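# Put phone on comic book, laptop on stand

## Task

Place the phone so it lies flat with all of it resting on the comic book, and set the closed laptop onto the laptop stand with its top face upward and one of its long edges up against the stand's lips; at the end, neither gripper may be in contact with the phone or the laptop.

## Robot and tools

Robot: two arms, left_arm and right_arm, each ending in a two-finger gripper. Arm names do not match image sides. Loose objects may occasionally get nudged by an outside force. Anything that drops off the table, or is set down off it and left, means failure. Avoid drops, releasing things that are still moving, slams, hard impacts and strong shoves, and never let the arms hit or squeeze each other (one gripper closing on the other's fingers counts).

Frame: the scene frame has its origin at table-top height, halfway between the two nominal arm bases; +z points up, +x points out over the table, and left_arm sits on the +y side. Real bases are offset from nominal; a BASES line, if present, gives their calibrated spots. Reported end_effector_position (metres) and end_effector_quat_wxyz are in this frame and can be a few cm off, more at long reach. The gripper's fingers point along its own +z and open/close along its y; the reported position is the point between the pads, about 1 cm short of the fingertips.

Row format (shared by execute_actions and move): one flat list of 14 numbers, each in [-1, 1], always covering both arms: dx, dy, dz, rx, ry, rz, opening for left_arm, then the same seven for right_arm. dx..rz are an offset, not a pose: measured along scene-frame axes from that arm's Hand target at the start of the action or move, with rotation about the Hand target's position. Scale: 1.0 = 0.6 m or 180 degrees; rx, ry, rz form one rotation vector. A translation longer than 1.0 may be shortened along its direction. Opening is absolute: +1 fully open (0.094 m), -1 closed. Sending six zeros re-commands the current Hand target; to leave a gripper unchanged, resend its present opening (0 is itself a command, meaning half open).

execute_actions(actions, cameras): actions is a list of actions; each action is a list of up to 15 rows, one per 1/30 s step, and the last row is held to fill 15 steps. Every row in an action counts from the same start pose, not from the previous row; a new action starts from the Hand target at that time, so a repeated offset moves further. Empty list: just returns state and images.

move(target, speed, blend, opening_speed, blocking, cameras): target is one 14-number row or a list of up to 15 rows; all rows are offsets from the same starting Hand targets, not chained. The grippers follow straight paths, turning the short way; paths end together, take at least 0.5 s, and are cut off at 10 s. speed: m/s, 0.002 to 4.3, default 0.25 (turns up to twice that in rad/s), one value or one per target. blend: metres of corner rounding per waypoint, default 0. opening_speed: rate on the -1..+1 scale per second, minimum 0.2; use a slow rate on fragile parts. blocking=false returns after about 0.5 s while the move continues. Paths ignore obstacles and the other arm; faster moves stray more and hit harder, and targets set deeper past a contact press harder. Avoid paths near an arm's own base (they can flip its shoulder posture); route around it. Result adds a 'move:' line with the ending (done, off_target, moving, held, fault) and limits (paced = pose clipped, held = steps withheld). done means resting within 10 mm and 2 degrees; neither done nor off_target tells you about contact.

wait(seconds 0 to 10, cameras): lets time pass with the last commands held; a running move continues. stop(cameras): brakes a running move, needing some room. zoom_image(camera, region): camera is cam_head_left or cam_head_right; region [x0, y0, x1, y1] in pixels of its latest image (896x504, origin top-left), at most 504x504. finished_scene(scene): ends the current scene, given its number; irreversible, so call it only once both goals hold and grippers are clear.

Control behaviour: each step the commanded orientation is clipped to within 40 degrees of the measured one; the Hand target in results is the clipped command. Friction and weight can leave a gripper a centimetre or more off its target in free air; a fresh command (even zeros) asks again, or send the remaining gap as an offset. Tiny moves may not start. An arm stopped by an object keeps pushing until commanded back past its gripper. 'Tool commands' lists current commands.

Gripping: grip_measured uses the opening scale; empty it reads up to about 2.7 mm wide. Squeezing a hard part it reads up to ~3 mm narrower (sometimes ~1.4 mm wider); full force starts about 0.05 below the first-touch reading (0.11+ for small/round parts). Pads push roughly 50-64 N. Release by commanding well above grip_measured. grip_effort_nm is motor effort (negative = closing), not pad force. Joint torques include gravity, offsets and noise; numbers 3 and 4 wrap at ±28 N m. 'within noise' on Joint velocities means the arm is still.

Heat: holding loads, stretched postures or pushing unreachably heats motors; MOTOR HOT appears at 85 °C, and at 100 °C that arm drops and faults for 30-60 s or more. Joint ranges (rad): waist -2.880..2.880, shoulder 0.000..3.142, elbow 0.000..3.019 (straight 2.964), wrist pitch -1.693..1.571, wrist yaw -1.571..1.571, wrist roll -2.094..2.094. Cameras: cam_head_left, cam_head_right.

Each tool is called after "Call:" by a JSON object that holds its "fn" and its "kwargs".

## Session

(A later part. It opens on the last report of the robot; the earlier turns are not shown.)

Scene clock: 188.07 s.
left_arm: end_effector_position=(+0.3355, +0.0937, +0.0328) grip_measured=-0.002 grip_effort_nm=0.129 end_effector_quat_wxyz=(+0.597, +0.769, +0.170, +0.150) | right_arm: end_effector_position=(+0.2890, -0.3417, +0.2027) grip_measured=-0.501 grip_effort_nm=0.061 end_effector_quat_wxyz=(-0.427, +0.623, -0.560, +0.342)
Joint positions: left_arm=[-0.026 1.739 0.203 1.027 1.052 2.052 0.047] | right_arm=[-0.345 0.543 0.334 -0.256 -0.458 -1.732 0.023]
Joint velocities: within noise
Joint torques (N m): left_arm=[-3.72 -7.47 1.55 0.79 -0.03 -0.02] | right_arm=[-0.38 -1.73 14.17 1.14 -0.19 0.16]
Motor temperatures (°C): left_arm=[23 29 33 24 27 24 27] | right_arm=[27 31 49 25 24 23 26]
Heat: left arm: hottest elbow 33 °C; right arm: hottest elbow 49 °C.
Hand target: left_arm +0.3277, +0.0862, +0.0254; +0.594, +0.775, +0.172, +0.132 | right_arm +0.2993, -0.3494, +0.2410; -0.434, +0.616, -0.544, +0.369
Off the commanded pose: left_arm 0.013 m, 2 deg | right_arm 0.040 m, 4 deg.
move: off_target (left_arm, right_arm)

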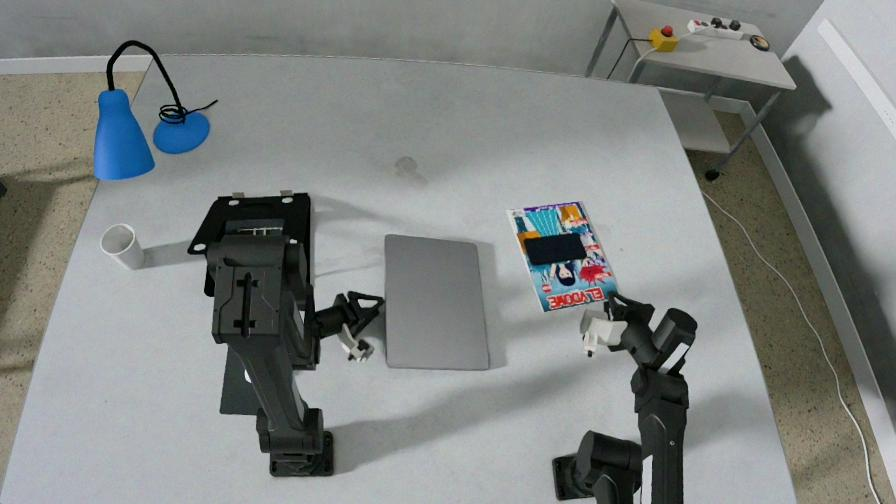

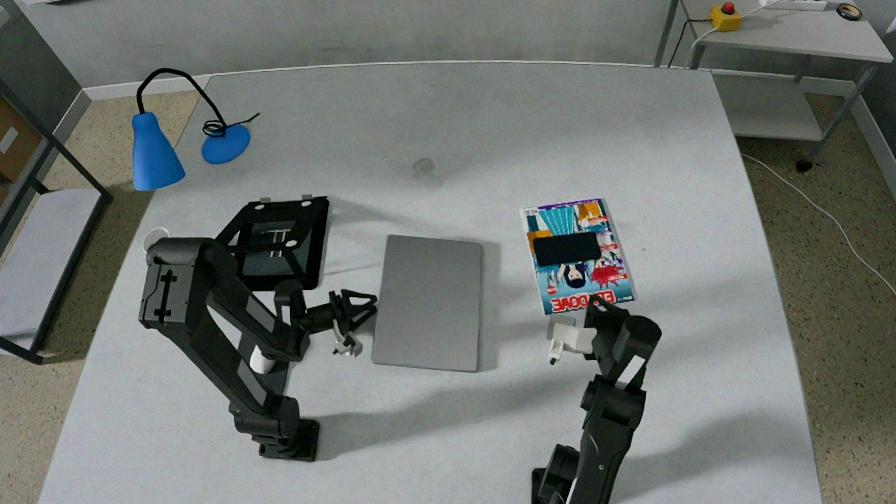

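Call:
{"fn": "move", "kwargs": {"target": [0,-0.06,-0.015,0,0,0,0.0,0,0,0,0,0,0,-0.5], "speed": 0.08}}

Call:
{"fn": "zoom_image", "kwargs": {"camera": "cam_head_left", "region": [320, 240, 440, 340]}}

Call:
{"fn": "zoom_image", "kwargs": {"camera": "cam_head_right", "region": [320, 240, 440, 340]}}

Scene clock: 194.50 s.
left_arm: end_effector_position=(+0.3371, +0.0600, +0.0349) grip_measured=-0.002 grip_effort_nm=0.120 end_effector_quat_wxyz=(+0.602, +0.764, +0.167, +0.158) | right_arm: end_effector_position=(+0.2890, -0.3417, +0.2027) grip_measured=-0.501 grip_effort_nm=0.061 end_effector_quat_wxyz=(-0.427, +0.623, -0.560, +0.342)
Joint positions: left_arm=[-0.172 1.807 0.203 1.224 0.92 1.92 0.047] | right_arm=[-0.345 0.543 0.334 -0.256 -0.458 -1.732 0.023]
Joint velocities: within noise
Joint torques (N m): left_arm=[-3.19 -5.42 1.25 1.14 -0.26 0.04] | right_arm=[-0.32 -1.67 14.16 1.16 -0.2 0.15]
Motor temperatures (°C): left_arm=[23 28 32 24 27 24 27] | right_arm=[27 31 49 25 24 23 25]
Heat: left arm: hottest elbow 32 °C; right arm: hottest elbow 49 °C.
Hand target: left_arm +0.3277, +0.0502, +0.0164; +0.594, +0.775, +0.172, +0.132 | right_arm +0.2993, -0.3494, +0.2410; -0.434, +0.616, -0.544, +0.369
Off the commanded pose: left_arm 0.023 m, 3 deg | right_arm 0.040 m, 4 deg.
move: off_target (left_arm, right_arm)

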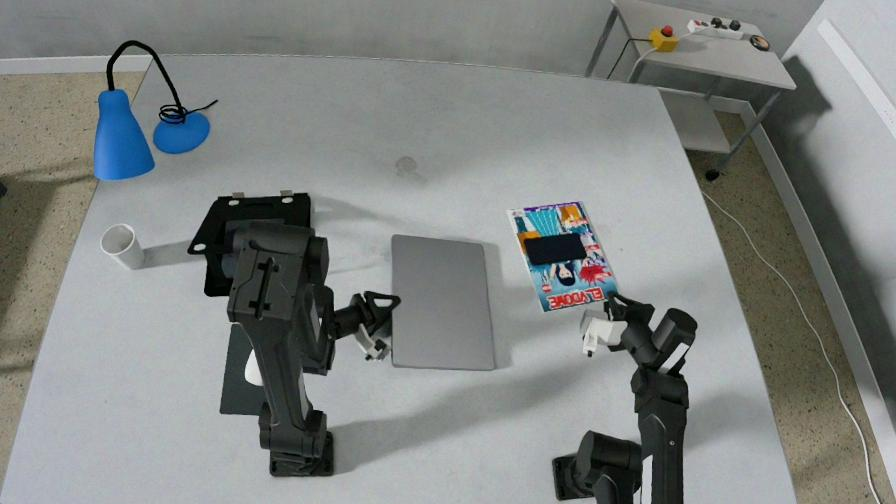

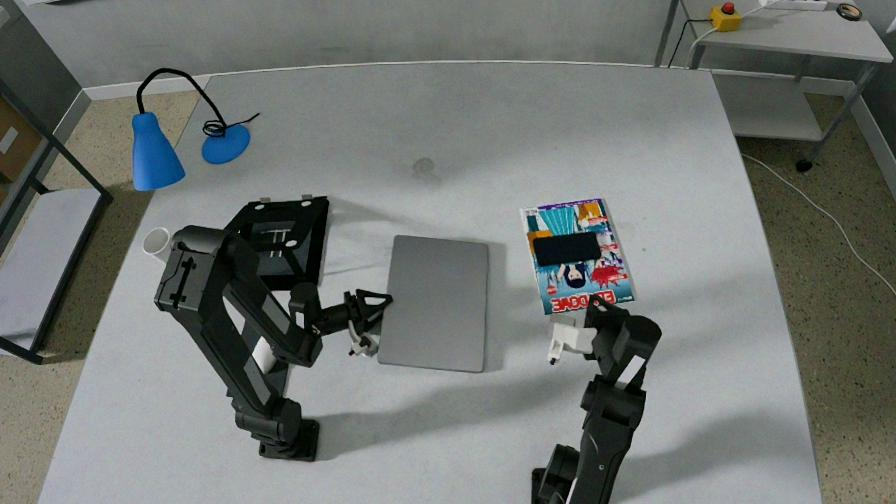

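Scaled by 4.200.

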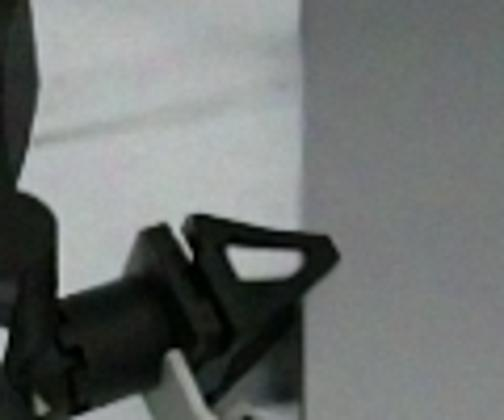

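Scaled by 4.200.

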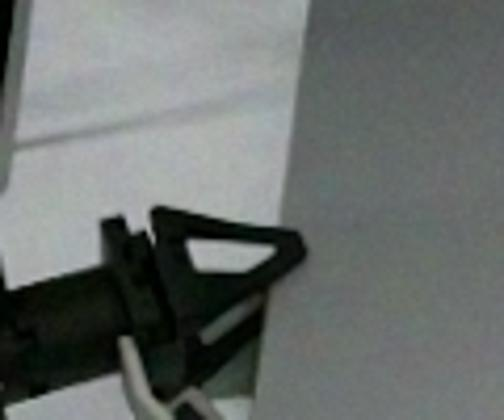

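Call:
{"fn": "move", "kwargs": {"target": [0,-0.05,0,0,0,0,0.0,0,0,0,0,0,0,-0.5], "speed": 0.08}}

Call:
{"fn": "move", "kwargs": {"target": [0,0,0.02,0,0,0,-1,0,0,0,0,0,0,-0.5], "opening_speed": 0.4}}

Call:
{"fn": "zoom_image", "kwargs": {"camera": "cam_head_left", "region": [320, 230, 500, 390]}}

Scene clock: 199.53 s.
left_arm: end_effector_position=(+0.3326, +0.0303, +0.0350) grip_measured=-0.002 grip_effort_nm=0.120 end_effector_quat_wxyz=(+0.603, +0.764, +0.169, +0.155) | right_arm: end_effector_position=(+0.2890, -0.3417, +0.2027) grip_measured=-0.501 grip_effort_nm=0.056 end_effector_quat_wxyz=(-0.427, +0.623, -0.560, +0.342)
Joint positions: left_arm=[-0.299 1.83 0.207 1.294 0.804 1.845 0.047] | right_arm=[-0.345 0.543 0.334 -0.256 -0.458 -1.732 0.023]
Joint velocities: within noise
Joint torques (N m): left_arm=[-3.96 -5.71 2.56 1.06 -0.26 0.06] | right_arm=[-0.38 -1.67 14.15 1.13 -0.2 0.15]
Motor temperatures (°C): left_arm=[23 28 32 24 27 24 27] | right_arm=[27 31 50 25 24 23 25]
Heat: left arm: hottest elbow 32 °C; right arm: hottest elbow 50 °C.
Hand target: left_arm +0.3277, +0.0202, +0.0164; +0.594, +0.775, +0.172, +0.132 | right_arm +0.2993, -0.3494, +0.2410; -0.434, +0.616, -0.544, +0.369
Off the commanded pose: left_arm 0.022 m, 3 deg | right_arm 0.040 m, 4 deg.
move: off_target (left_arm, right_arm)

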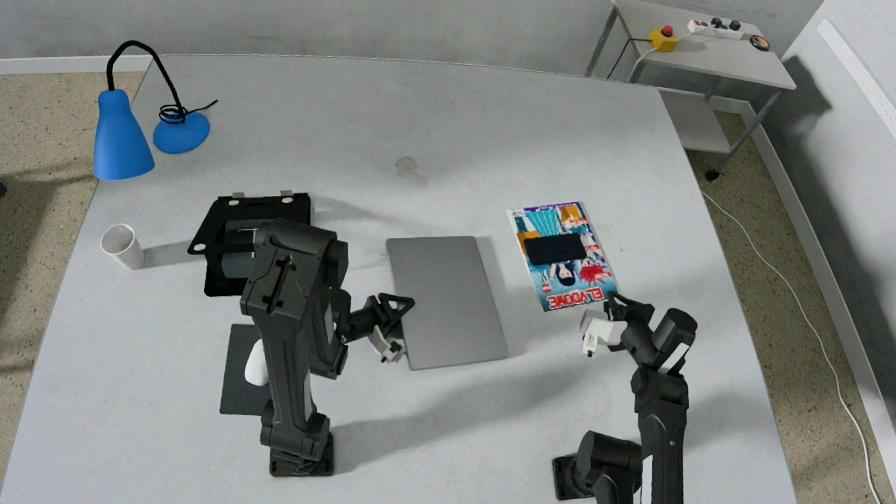

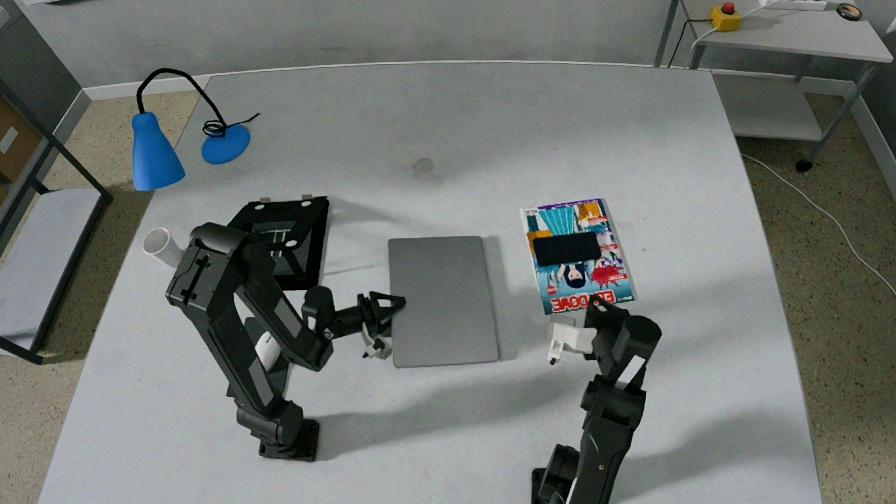

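Scene clock: 202.23 s.
left_arm: end_effector_position=(+0.3327, +0.0264, +0.0392) grip_measured=-0.618 grip_effort_nm=-1.009 end_effector_quat_wxyz=(+0.601, +0.767, +0.166, +0.152) | right_arm: end_effector_position=(+0.2890, -0.3417, +0.2027) grip_measured=-0.501 grip_effort_nm=0.056 end_effector_quat_wxyz=(-0.427, +0.623, -0.560, +0.342)
Joint positions: left_arm=[-0.311 1.788 0.21 1.239 0.798 1.853 0.018] | right_arm=[-0.345 0.543 0.334 -0.256 -0.458 -1.732 0.023]
Joint velocities: within noise
Joint torques (N m): left_arm=[-3.08 -8.35 2.28 0.57 -0.11 -0.09] | right_arm=[-0.32 -1.67 14.17 1.13 -0.19 0.15]
Motor temperatures (°C): left_arm=[23 28 32 24 27 24 27] | right_arm=[27 31 50 25 24 23 25]
Heat: left arm: hottest elbow 32 °C; right arm: hottest elbow 50 °C.
Hand target: left_arm +0.3278, +0.0201, +0.0284; +0.594, +0.775, +0.172, +0.132 | right_arm +0.2993, -0.3494, +0.2410; -0.434, +0.616, -0.544, +0.369
Off the commanded pose: left_arm 0.013 m, 3 deg | right_arm 0.040 m, 4 deg.
move: off_target (left_arm, right_arm)

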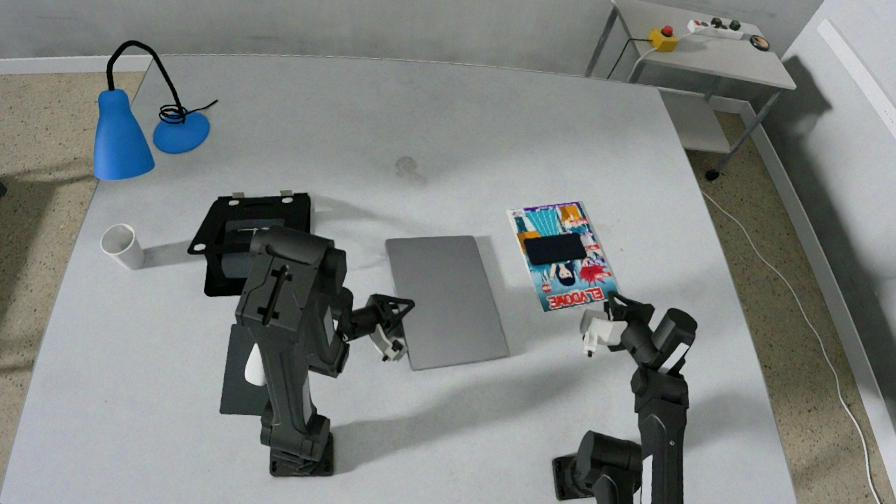

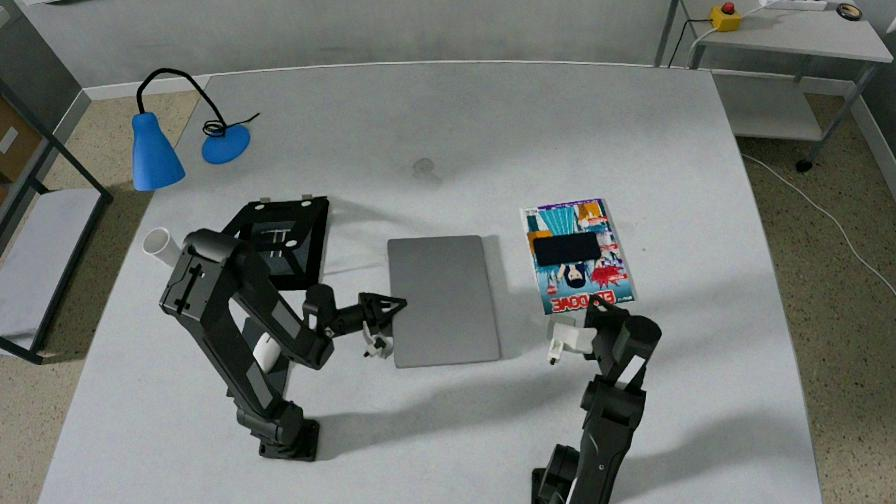

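Scaled by 2.800.

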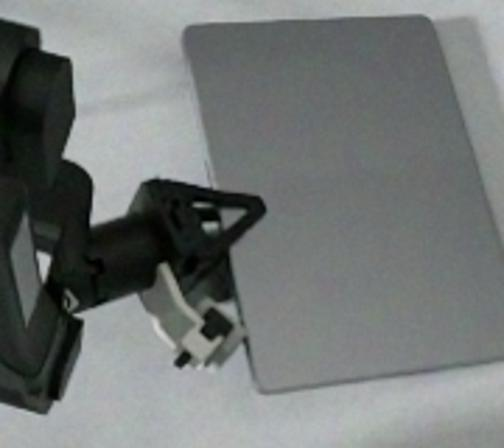

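Call:
{"fn": "move", "kwargs": {"target": [[0,0,0.06,0,0,0,-1,0,0,0,0,0,0,-0.5],[0,0.05,0.35,0,0,0,-1,0,0,0,0,0,0,-0.5]], "speed": 0.15}}

Scene clock: 207.50 s.
left_arm: end_effector_position=(+0.2729, +0.0611, +0.1292) grip_measured=-0.634 grip_effort_nm=-1.004 end_effector_quat_wxyz=(+0.537, +0.808, +0.235, +0.054) | right_arm: end_effector_position=(+0.2890, -0.3417, +0.2027) grip_measured=-0.501 grip_effort_nm=0.051 end_effector_quat_wxyz=(-0.427, +0.623, -0.560, +0.342)
Joint positions: left_arm=[-0.224 0.795 0.244 -0.146 0.865 1.956 0.017] | right_arm=[-0.345 0.543 0.334 -0.256 -0.458 -1.732 0.023]
Joint velocities: within noise
Joint torques (N m): left_arm=[-0.5 -7 25.5 2.59 1.93 -0.31] | right_arm=[-0.32 -1.73 14.13 1.13 -0.2 0.14]
Motor temperatures (°C): left_arm=[23 28 32 24 28 24 27] | right_arm=[27 31 51 25 24 23 25]
Heat: left arm: hottest elbow 32 °C; right arm: hottest elbow 51 °C.
Hand target: left_arm +0.3278, +0.0501, +0.2384; +0.594, +0.775, +0.172, +0.132 | right_arm +0.2993, -0.3494, +0.2410; -0.434, +0.616, -0.544, +0.369
Off the commanded pose: left_arm 0.123 m, 14 deg | right_arm 0.040 m, 4 deg.
move: off_target (left_arm, right_arm)

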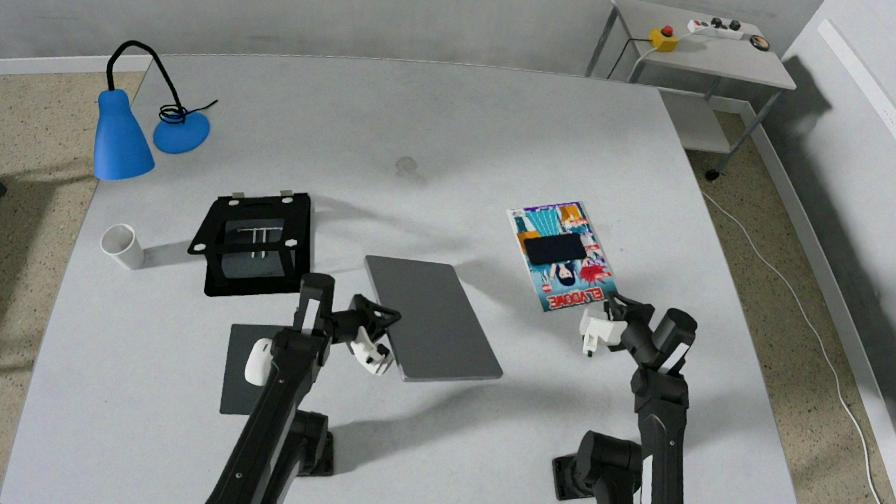

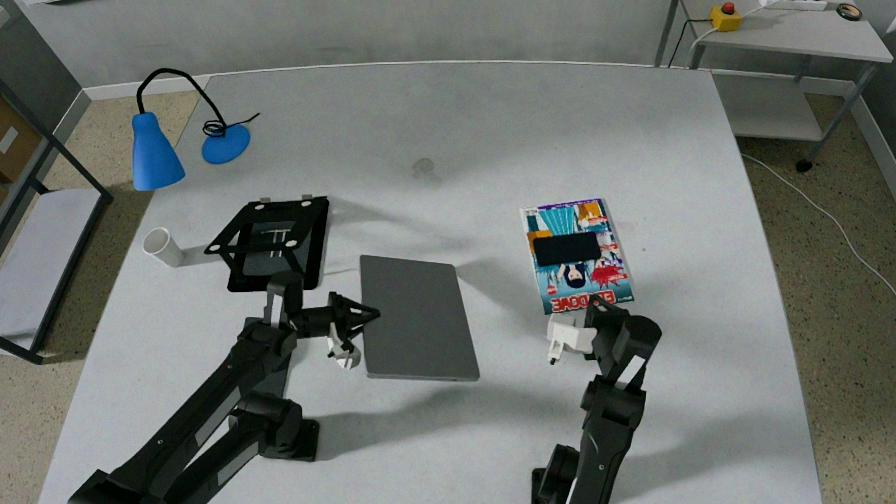

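Call:
{"fn": "move", "kwargs": {"target": [[0.12,0.083,0.137,0,0,0.1,-1,0,0,0,0,0,0,-0.5],[0.1,0.417,0.22,0,0,0.406,-1,0,0,0,0,0,0,-0.5]], "speed": 0.2, "blend": 0.04}}

Scene clock: 225.07 s.
left_arm: end_effector_position=(+0.3489, +0.2866, +0.2162) grip_measured=-0.635 grip_effort_nm=-1.009 end_effector_quat_wxyz=(+0.317, +0.586, +0.652, +0.362) | right_arm: end_effector_position=(+0.2890, -0.3417, +0.2027) grip_measured=-0.501 grip_effort_nm=0.056 end_effector_quat_wxyz=(-0.427, +0.623, -0.560, +0.342)
Joint positions: left_arm=[0.126 0.547 0.449 -0.47 0.03 1.602 0.017] | right_arm=[-0.345 0.543 0.334 -0.256 -0.458 -1.732 0.023]
Joint velocities: within noise
Joint torques (N m): left_arm=[0.32 -5.42 -25.87 3.55 0.1 -0.22] | right_arm=[-0.26 -1.61 14.13 1.14 -0.2 0.15]
Motor temperatures (°C): left_arm=[23 27 39 24 31 24 28] | right_arm=[27 31 52 25 24 23 25]
Heat: left arm: hottest elbow 39 °C; right arm: hottest elbow 52 °C.
Hand target: left_arm +0.3878, +0.3004, +0.3703; +0.398, +0.520, +0.600, +0.459 | right_arm +0.2993, -0.3494, +0.2410; -0.434, +0.616, -0.544, +0.369
Off the commanded pose: left_arm 0.160 m, 17 deg | right_arm 0.040 m, 4 deg.
move: off_target (left_arm, right_arm)

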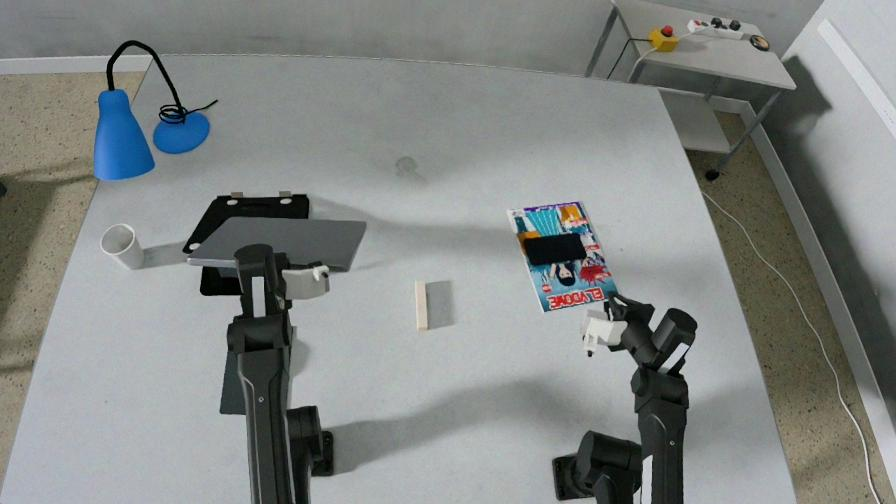

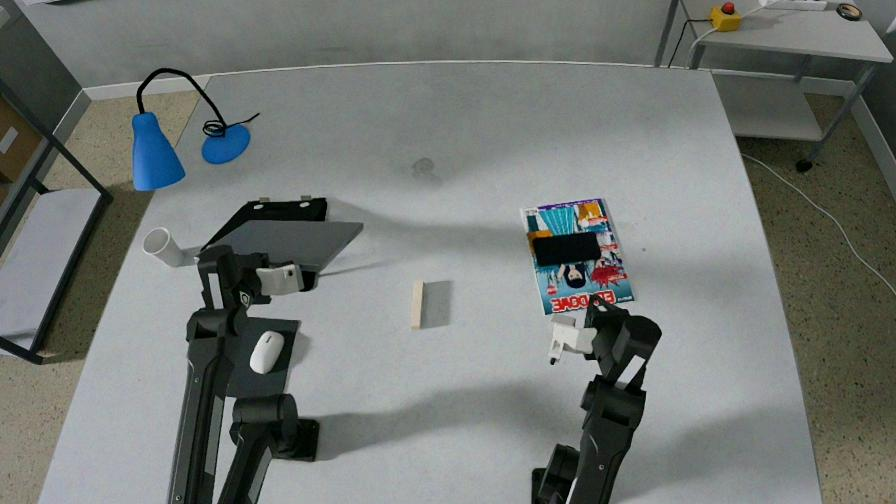

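Call:
{"fn": "move", "kwargs": {"target": [[0.1,0.0,0.02,0,0,0,-1,0,0,0,0,0,0,-0.5],[0.13,0.13,0.02,0,0,0.03,-1,0,0,0,0,0,0,-0.5]], "speed": 0.15}}

Call:
{"fn": "zoom_image", "kwargs": {"camera": "cam_head_left", "region": [130, 140, 400, 340]}}

Call:
{"fn": "zoom_image", "kwargs": {"camera": "cam_head_right", "region": [150, 140, 420, 340]}}

Scene clock: 235.93 s.
left_arm: end_effector_position=(+0.3940, +0.3414, +0.2204) grip_measured=-0.635 grip_effort_nm=-1.009 end_effector_quat_wxyz=(+0.296, +0.561, +0.689, +0.349) | right_arm: end_effector_position=(+0.2890, -0.3417, +0.2027) grip_measured=-0.501 grip_effort_nm=0.061 end_effector_quat_wxyz=(-0.427, +0.623, -0.560, +0.342)
Joint positions: left_arm=[0.286 0.794 0.571 -0.401 0.107 1.627 0.017] | right_arm=[-0.345 0.543 0.334 -0.256 -0.458 -1.732 0.023]
Joint velocities: within noise
Joint torques (N m): left_arm=[1.32 -7.94 -25.65 5.97 0.01 -0.3] | right_arm=[-0.44 -1.67 14.15 1.16 -0.19 0.15]
Motor temperatures (°C): left_arm=[23 27 51 25 29 24 28] | right_arm=[27 31 53 25 24 23 25]
Heat: left arm: hottest elbow 51 °C; right arm: hottest elbow 53 °C.
Hand target: left_arm +0.4658, +0.3783, +0.3823; +0.376, +0.492, +0.624, +0.478 | right_arm +0.2993, -0.3494, +0.2410; -0.434, +0.616, -0.544, +0.369
Off the commanded pose: left_arm 0.181 m, 21 deg | right_arm 0.040 m, 4 deg.
move: off_target (left_arm, right_arm)

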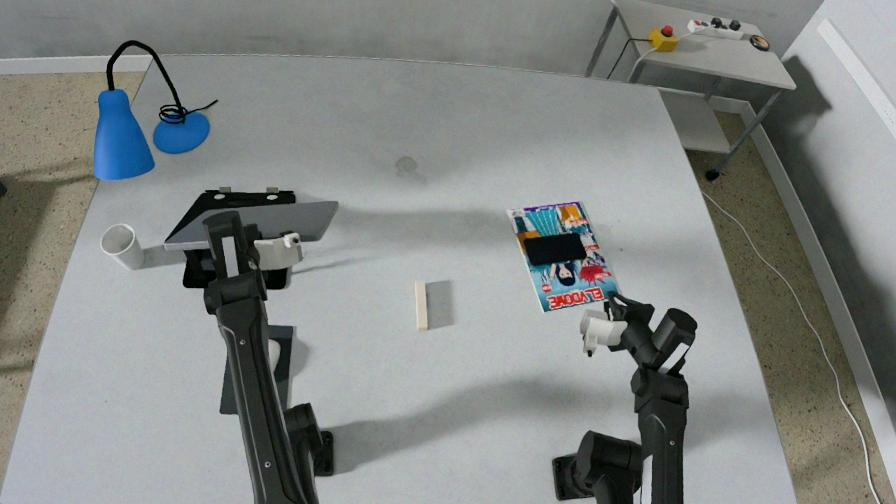

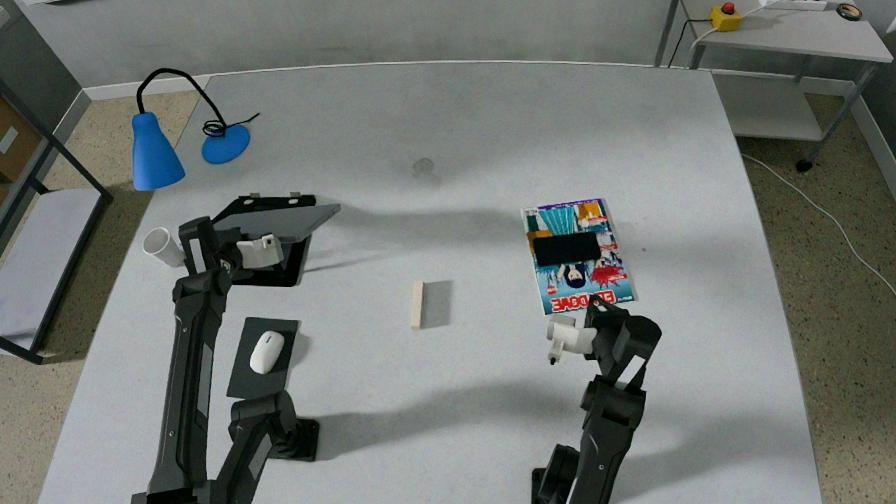

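Scaled by 1.867.

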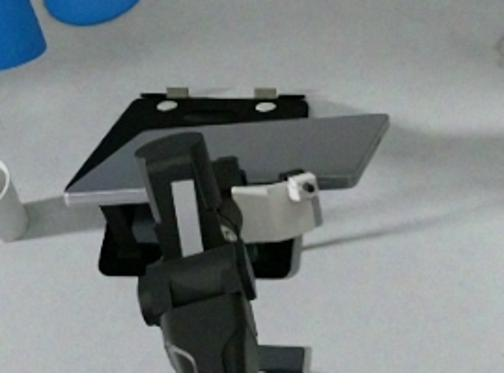

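Scaled by 1.867.

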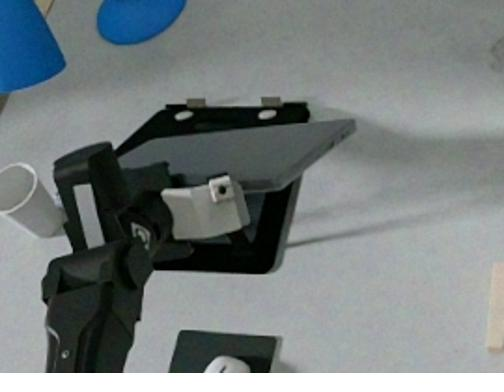

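Call:
{"fn": "move", "kwargs": {"target": [[-0.1,-0.2,0.0,0,0,-0.1,-1,0,0,0,0,0,0,-0.5],[-0.25,-0.55,-0.15,0,0,-0.28,-1,0,0,0,0,0,0,-0.5],[0.0,-0.65,-0.4,0,0,-0.28,-1,0,0,0,0,0,0,-0.5]], "speed": 0.25, "blend": 0.04}}

Scene clock: 256.17 s.
left_arm: end_effector_position=(+0.4236, +0.0087, +0.0922) grip_measured=-0.635 grip_effort_nm=-1.009 end_effector_quat_wxyz=(+0.488, +0.757, +0.350, +0.257) | right_arm: end_effector_position=(+0.2890, -0.3417, +0.2027) grip_measured=-0.501 grip_effort_nm=0.056 end_effector_quat_wxyz=(-0.427, +0.623, -0.560, +0.342)
Joint positions: left_arm=[-0.503 1.425 0.401 0.617 0.165 1.694 0.017] | right_arm=[-0.345 0.543 0.334 -0.256 -0.458 -1.732 0.023]
Joint velocities: within noise
Joint torques (N m): left_arm=[-1.03 -9.17 15.77 3.19 0.42 -0.73] | right_arm=[-0.44 -1.67 14.15 1.13 -0.2 0.14]
Motor temperatures (°C): left_arm=[23 27 55 25 28 24 28] | right_arm=[27 31 54 25 24 23 25]
Heat: left arm: hottest elbow 55 °C; right arm: hottest elbow 54 °C.
Hand target: left_arm +0.4658, -0.0117, +0.1424; +0.544, +0.710, +0.355, +0.272 | right_arm +0.2993, -0.3494, +0.2410; -0.434, +0.616, -0.544, +0.369
Off the commanded pose: left_arm 0.069 m, 9 deg | right_arm 0.040 m, 4 deg.
move: off_target (left_arm, right_arm)

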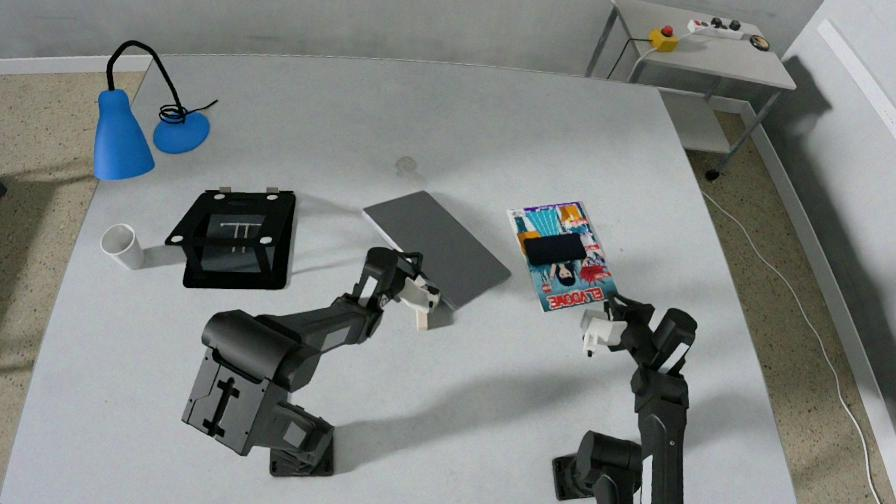

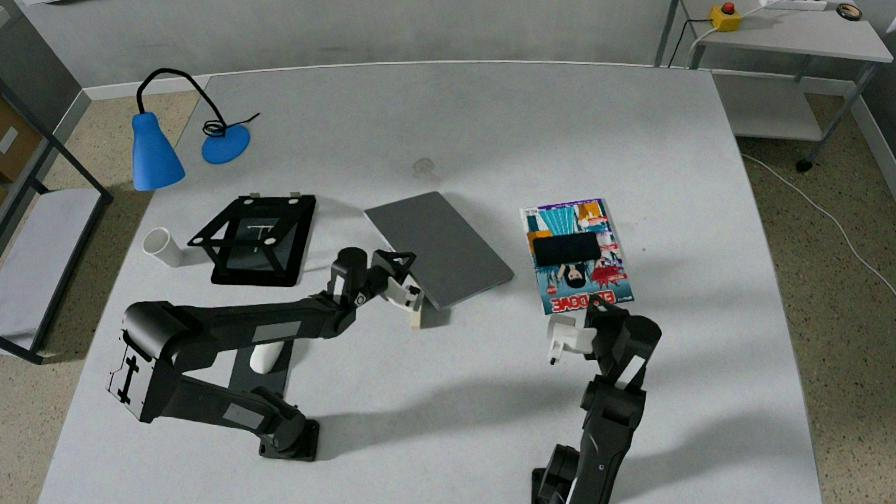

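Call:
{"fn": "move", "kwargs": {"target": [[0.1,0.12,0.05,0,0,0.08,-1,0,0,0,0,0,0,-0.5],[0.1,0.15,0.35,0,0,0.12,-1,0,0,0,0,0,0,-0.5]], "speed": 0.2}}

Scene clock: 261.10 s.
left_arm: end_effector_position=(+0.4442, +0.1027, +0.1683) grip_measured=-0.635 grip_effort_nm=-1.009 end_effector_quat_wxyz=(+0.345, +0.726, +0.526, +0.278) | right_arm: end_effector_position=(+0.2890, -0.3417, +0.2027) grip_measured=-0.501 grip_effort_nm=0.061 end_effector_quat_wxyz=(-0.427, +0.623, -0.560, +0.342)
Joint positions: left_arm=[-0.382 1.083 0.594 -0.165 -0.069 1.569 0.017] | right_arm=[-0.345 0.543 0.334 -0.256 -0.458 -1.732 0.023]
Joint velocities: within noise
Joint torques (N m): left_arm=[-1.26 -16.67 -26.03 4.27 -0.17 -0.25] | right_arm=[-0.32 -1.67 14.15 1.13 -0.19 0.15]
Motor temperatures (°C): left_arm=[23 27 55 25 28 24 28] | right_arm=[27 31 54 25 24 23 25]
Heat: left arm: hottest elbow 55 °C; right arm: hottest elbow 54 °C.
Hand target: left_arm +0.5258, +0.0782, +0.3525; +0.483, +0.631, +0.481, +0.369 | right_arm +0.2993, -0.3493, +0.2410; -0.434, +0.616, -0.544, +0.369
Off the commanded pose: left_arm 0.203 m, 22 deg | right_arm 0.040 m, 4 deg.
move: off_target (left_arm, right_arm)

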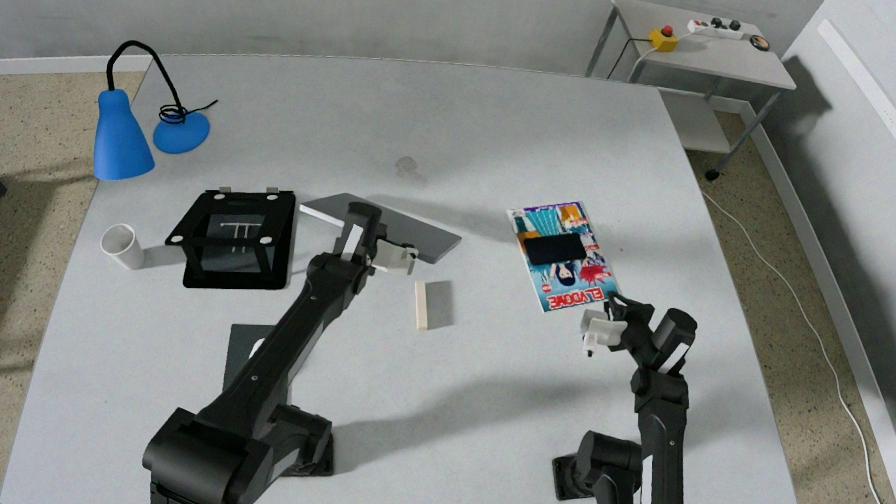

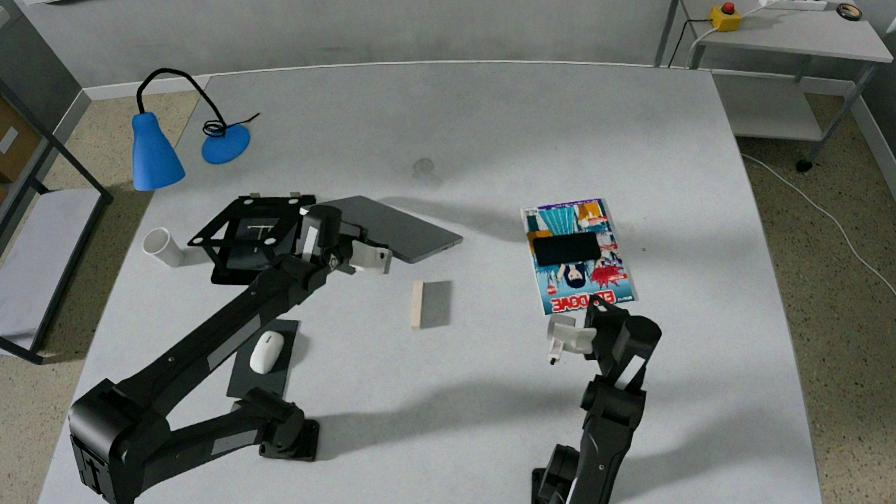

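Call:
{"fn": "move", "kwargs": {"target": [[0.03,-0.05,-0.3,0,0,0,-1,0,0,0,0,0,0,-0.5],[0.1,-0.02,-0.27,0,0,0,-1,0,0,0,0,0,0,-0.5]], "speed": 0.2, "cameras": []}}

Call:
{"fn": "move", "kwargs": {"target": [0,0,0.06,0,0,0,-1,0,0,0,0,0,0,-0.5], "speed": 0.06}}

Scene clock: 276.13 s.
left_arm: end_effector_position=(+0.5236, +0.0792, +0.1080) grip_measured=-0.635 grip_effort_nm=-1.009 end_effector_quat_wxyz=(+0.409, +0.693, +0.492, +0.330) | right_arm: end_effector_position=(+0.2890, -0.3417, +0.2027) grip_measured=-0.501 grip_effort_nm=0.056 end_effector_quat_wxyz=(-0.427, +0.623, -0.560, +0.342)
Joint positions: left_arm=[-0.367 1.487 0.601 0.421 -0.057 1.604 0.017] | right_arm=[-0.345 0.543 0.334 -0.256 -0.458 -1.732 0.023]
Joint velocities: within noise
Joint torques (N m): left_arm=[-0.26 -13.63 19.81 3.69 0.28 -0.48] | right_arm=[-0.38 -1.73 14.15 1.13 -0.19 0.15]
Motor temperatures (°C): left_arm=[23 28 64 25 28 24 29] | right_arm=[27 31 54 25 24 23 25]
Heat: left arm: hottest elbow 64 °C; right arm: hottest elbow 54 °C.
Hand target: left_arm +0.5857, +0.0664, +0.1902; +0.483, +0.631, +0.482, +0.369 | right_arm +0.2993, -0.3493, +0.2410; -0.434, +0.616, -0.544, +0.369
Off the commanded pose: left_arm 0.104 m, 12 deg | right_arm 0.040 m, 4 deg.
move: off_target (left_arm, right_arm)
No camera images: "cameras" was empty.

Scene clock: 277.23 s.
left_arm: end_effector_position=(+0.5272, +0.0783, +0.1151) grip_measured=-0.635 grip_effort_nm=-1.009 end_effector_quat_wxyz=(+0.396, +0.703, +0.495, +0.322) | right_arm: end_effector_position=(+0.2890, -0.3417, +0.2027) grip_measured=-0.501 grip_effort_nm=0.061 end_effector_quat_wxyz=(-0.427, +0.623, -0.560, +0.342)
Joint positions: left_arm=[-0.365 1.464 0.636 0.329 -0.054 1.61 0.017] | right_arm=[-0.345 0.543 0.334 -0.256 -0.458 -1.732 0.023]
Joint velocities: within noise
Joint torques (N m): left_arm=[-0.5 -19.02 20.41 3.08 0.24 -0.55] | right_arm=[-0.32 -1.67 14.16 1.14 -0.19 0.15]
Motor temperatures (°C): left_arm=[23 28 63 25 28 24 29] | right_arm=[27 31 54 25 24 23 25]
Heat: left arm: hottest elbow 63 °C; right arm: hottest elbow 54 °C.
Hand target: left_arm +0.5857, +0.0663, +0.2263; +0.483, +0.631, +0.482, +0.369 | right_arm +0.2993, -0.3493, +0.2410; -0.434, +0.616, -0.544, +0.369
Off the commanded pose: left_arm 0.126 m, 14 deg | right_arm 0.040 m, 4 deg.
move: off_target (left_arm, right_arm)

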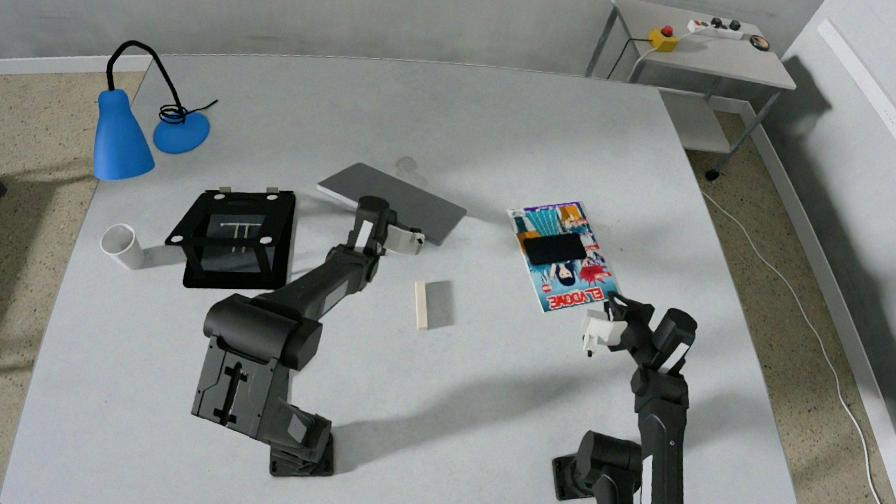

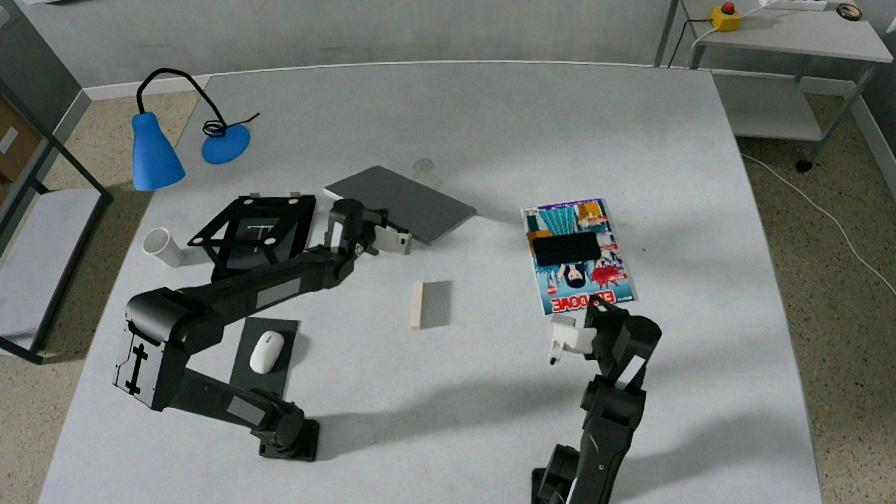

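Call:
{"fn": "move", "kwargs": {"target": [0.13,0,-0.02,0,0,0,-1,0,0,0,0,0,0,-0.5], "speed": 0.15, "cameras": []}}

Call:
{"fn": "move", "kwargs": {"target": [0,0,0.1,0,0,0,-1,0,0,0,0,0,0,-0.5], "speed": 0.1, "cameras": []}}

Scene clock: 281.30 s.
left_arm: end_effector_position=(+0.5971, +0.0803, +0.1156) grip_measured=-0.635 grip_effort_nm=-1.004 end_effector_quat_wxyz=(+0.401, +0.697, +0.498, +0.325) | right_arm: end_effector_position=(+0.2890, -0.3417, +0.2027) grip_measured=-0.501 grip_effort_nm=0.061 end_effector_quat_wxyz=(-0.427, +0.623, -0.560, +0.342)
Joint positions: left_arm=[-0.311 1.616 0.812 0.317 -0.012 1.625 0.017] | right_arm=[-0.345 0.543 0.334 -0.256 -0.458 -1.732 0.023]
Joint velocities: within noise
Joint torques (N m): left_arm=[-0.91 -18.32 21.46 3.62 0.51 -0.54] | right_arm=[-0.38 -1.67 14.13 1.13 -0.2 0.15]
Motor temperatures (°C): left_arm=[23 28 62 25 28 24 29] | right_arm=[27 31 55 25 24 23 25]
Heat: left arm: hottest elbow 62 °C; right arm: hottest elbow 55 °C.
Hand target: left_arm +0.6638, +0.0664, +0.2145; +0.483, +0.631, +0.482, +0.369 | right_arm +0.2993, -0.3493, +0.2410; -0.434, +0.616, -0.544, +0.369
Off the commanded pose: left_arm 0.120 m, 13 deg | right_arm 0.040 m, 4 deg.
move: off_target (left_arm, right_arm)
No camera images: "cameras" was empty.

Scene clock: 282.47 s.
left_arm: end_effector_position=(+0.6011, +0.0800, +0.1288) grip_measured=-0.635 grip_effort_nm=-1.009 end_effector_quat_wxyz=(+0.381, +0.711, +0.505, +0.309) | right_arm: end_effector_position=(+0.2890, -0.3417, +0.2027) grip_measured=-0.501 grip_effort_nm=0.061 end_effector_quat_wxyz=(-0.427, +0.623, -0.560, +0.342)
Joint positions: left_arm=[-0.307 1.586 0.867 0.173 -0.006 1.631 0.017] | right_arm=[-0.345 0.543 0.334 -0.256 -0.458 -1.732 0.023]
Joint velocities: within noise
Joint torques (N m): left_arm=[-0.73 -23.65 22.6 3.22 0.38 -0.65] | right_arm=[-0.44 -1.67 14.15 1.1 -0.2 0.15]
Motor temperatures (°C): left_arm=[23 28 61 25 28 24 29] | right_arm=[27 31 55 25 24 23 25]
Heat: left arm: hottest elbow 61 °C; right arm: hottest elbow 55 °C.
Hand target: left_arm +0.6638, +0.0663, +0.2745; +0.483, +0.631, +0.482, +0.369 | right_arm +0.2993, -0.3493, +0.2410; -0.434, +0.616, -0.544, +0.369
Off the commanded pose: left_arm 0.159 m, 17 deg | right_arm 0.040 m, 4 deg.
move: off_target (left_arm, right_arm)
No camera images: "cameras" was empty.

Call:
{"fn": "move", "kwargs": {"target": [0.0,0,0.25,0,-0.05,0,-1,0,0,0,0,0,0,-0.5], "speed": 0.12}}

Scene clock: 286.33 s.
left_arm: end_effector_position=(+0.5852, +0.0866, +0.2041) grip_measured=-0.635 grip_effort_nm=-1.004 end_effector_quat_wxyz=(+0.385, +0.702, +0.512, +0.311) | right_arm: end_effector_position=(+0.2890, -0.3417, +0.2027) grip_measured=-0.501 grip_effort_nm=0.061 end_effector_quat_wxyz=(-0.427, +0.623, -0.560, +0.342)
Joint positions: left_arm=[-0.307 1.416 0.909 -0.028 -0.016 1.611 0.017] | right_arm=[-0.345 0.543 0.334 -0.256 -0.458 -1.732 0.023]
Joint velocities: within noise
Joint torques (N m): left_arm=[-1.61 -23.82 -25.59 4.75 0.02 -0.01] | right_arm=[-0.38 -1.67 14.15 1.14 -0.19 0.15]
Motor temperatures (°C): left_arm=[23 28 61 25 28 24 29] | right_arm=[27 31 55 25 24 23 25]
Heat: left arm: hottest elbow 61 °C; right arm: hottest elbow 55 °C.
Hand target: left_arm +0.6637, +0.0663, +0.4245; +0.520, +0.600, +0.442, +0.418 | right_arm +0.2993, -0.3493, +0.2410; -0.434, +0.616, -0.544, +0.369
Off the commanded pose: left_arm 0.235 m, 24 deg | right_arm 0.040 m, 4 deg.
move: off_target (left_arm, right_arm)

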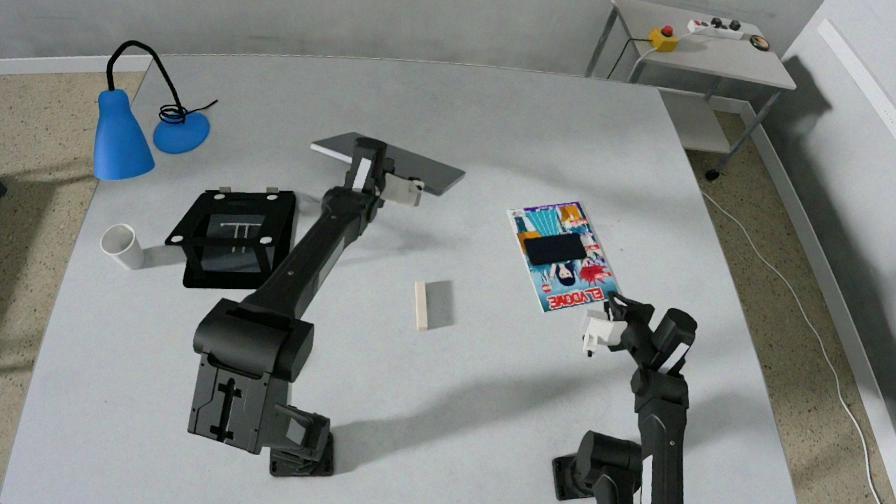

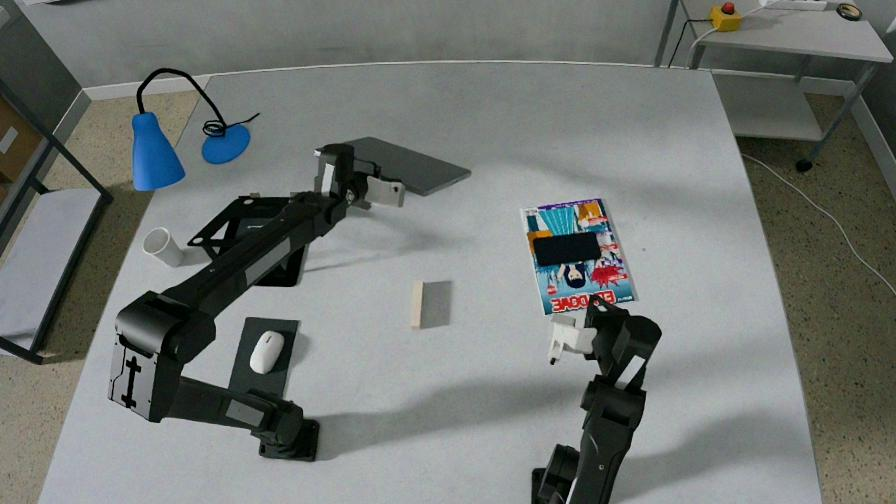

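Call:
{"fn": "move", "kwargs": {"target": [[0.01,0.36,0.02,0,0,0.06,-1,0,0,0,0,0,0,-0.5],[-0.12,0.72,0.02,0,0,0.128,-1,0,0,0,0,0,0,-0.5]], "speed": 0.25, "blend": 0.03}}

Call:
{"fn": "zoom_image", "kwargs": {"camera": "cam_head_left", "region": [100, 100, 370, 300]}}

Call:
{"fn": "zoom_image", "kwargs": {"camera": "cam_head_right", "region": [130, 100, 400, 300]}}

Scene clock: 295.30 s.
left_arm: end_effector_position=(+0.5531, +0.4309, +0.2414) grip_measured=-0.635 grip_effort_nm=-1.009 end_effector_quat_wxyz=(+0.384, +0.566, +0.637, +0.356) | right_arm: end_effector_position=(+0.2890, -0.3417, +0.2027) grip_measured=-0.501 grip_effort_nm=0.056 end_effector_quat_wxyz=(-0.427, +0.623, -0.560, +0.342)
Joint positions: left_arm=[0.437 1.339 0.909 -0.081 0.393 1.685 0.017] | right_arm=[-0.345 0.543 0.334 -0.256 -0.458 -1.732 0.023]
Joint velocities: within noise
Joint torques (N m): left_arm=[3.9 -21.13 -27.28 4.74 -0.18 -0.15] | right_arm=[-0.44 -1.73 14.17 1.11 -0.2 0.15]
Motor temperatures (°C): left_arm=[23 29 68 25 28 24 29] | right_arm=[27 30 55 25 24 23 25]
Heat: left arm: hottest elbow 68 °C; right arm: hottest elbow 55 °C.
Hand target: left_arm +0.5916, +0.4984, +0.4365; +0.425, +0.500, +0.553, +0.513 | right_arm +0.2993, -0.3493, +0.2410; -0.434, +0.616, -0.544, +0.369
Off the commanded pose: left_arm 0.210 m, 22 deg | right_arm 0.040 m, 4 deg.
move: off_target (left_arm, right_arm)

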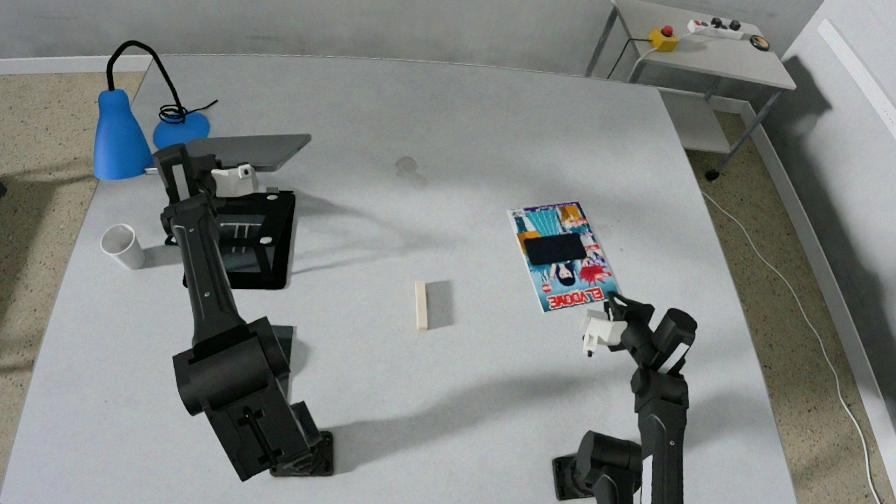

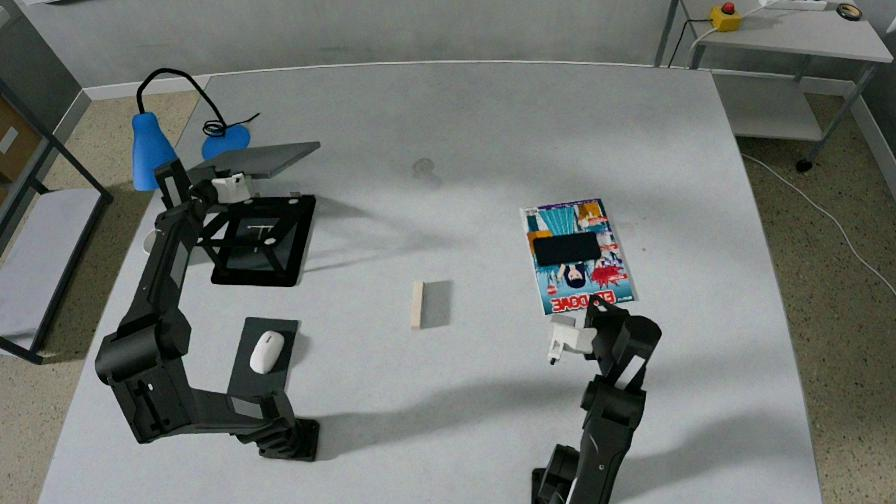

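Scaled by 1.867.

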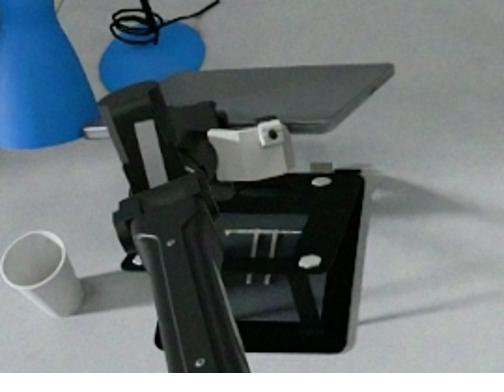

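Scaled by 1.867.

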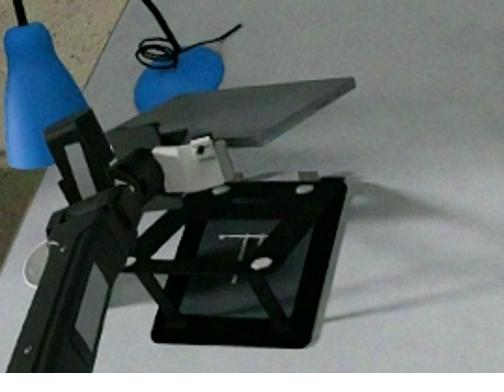

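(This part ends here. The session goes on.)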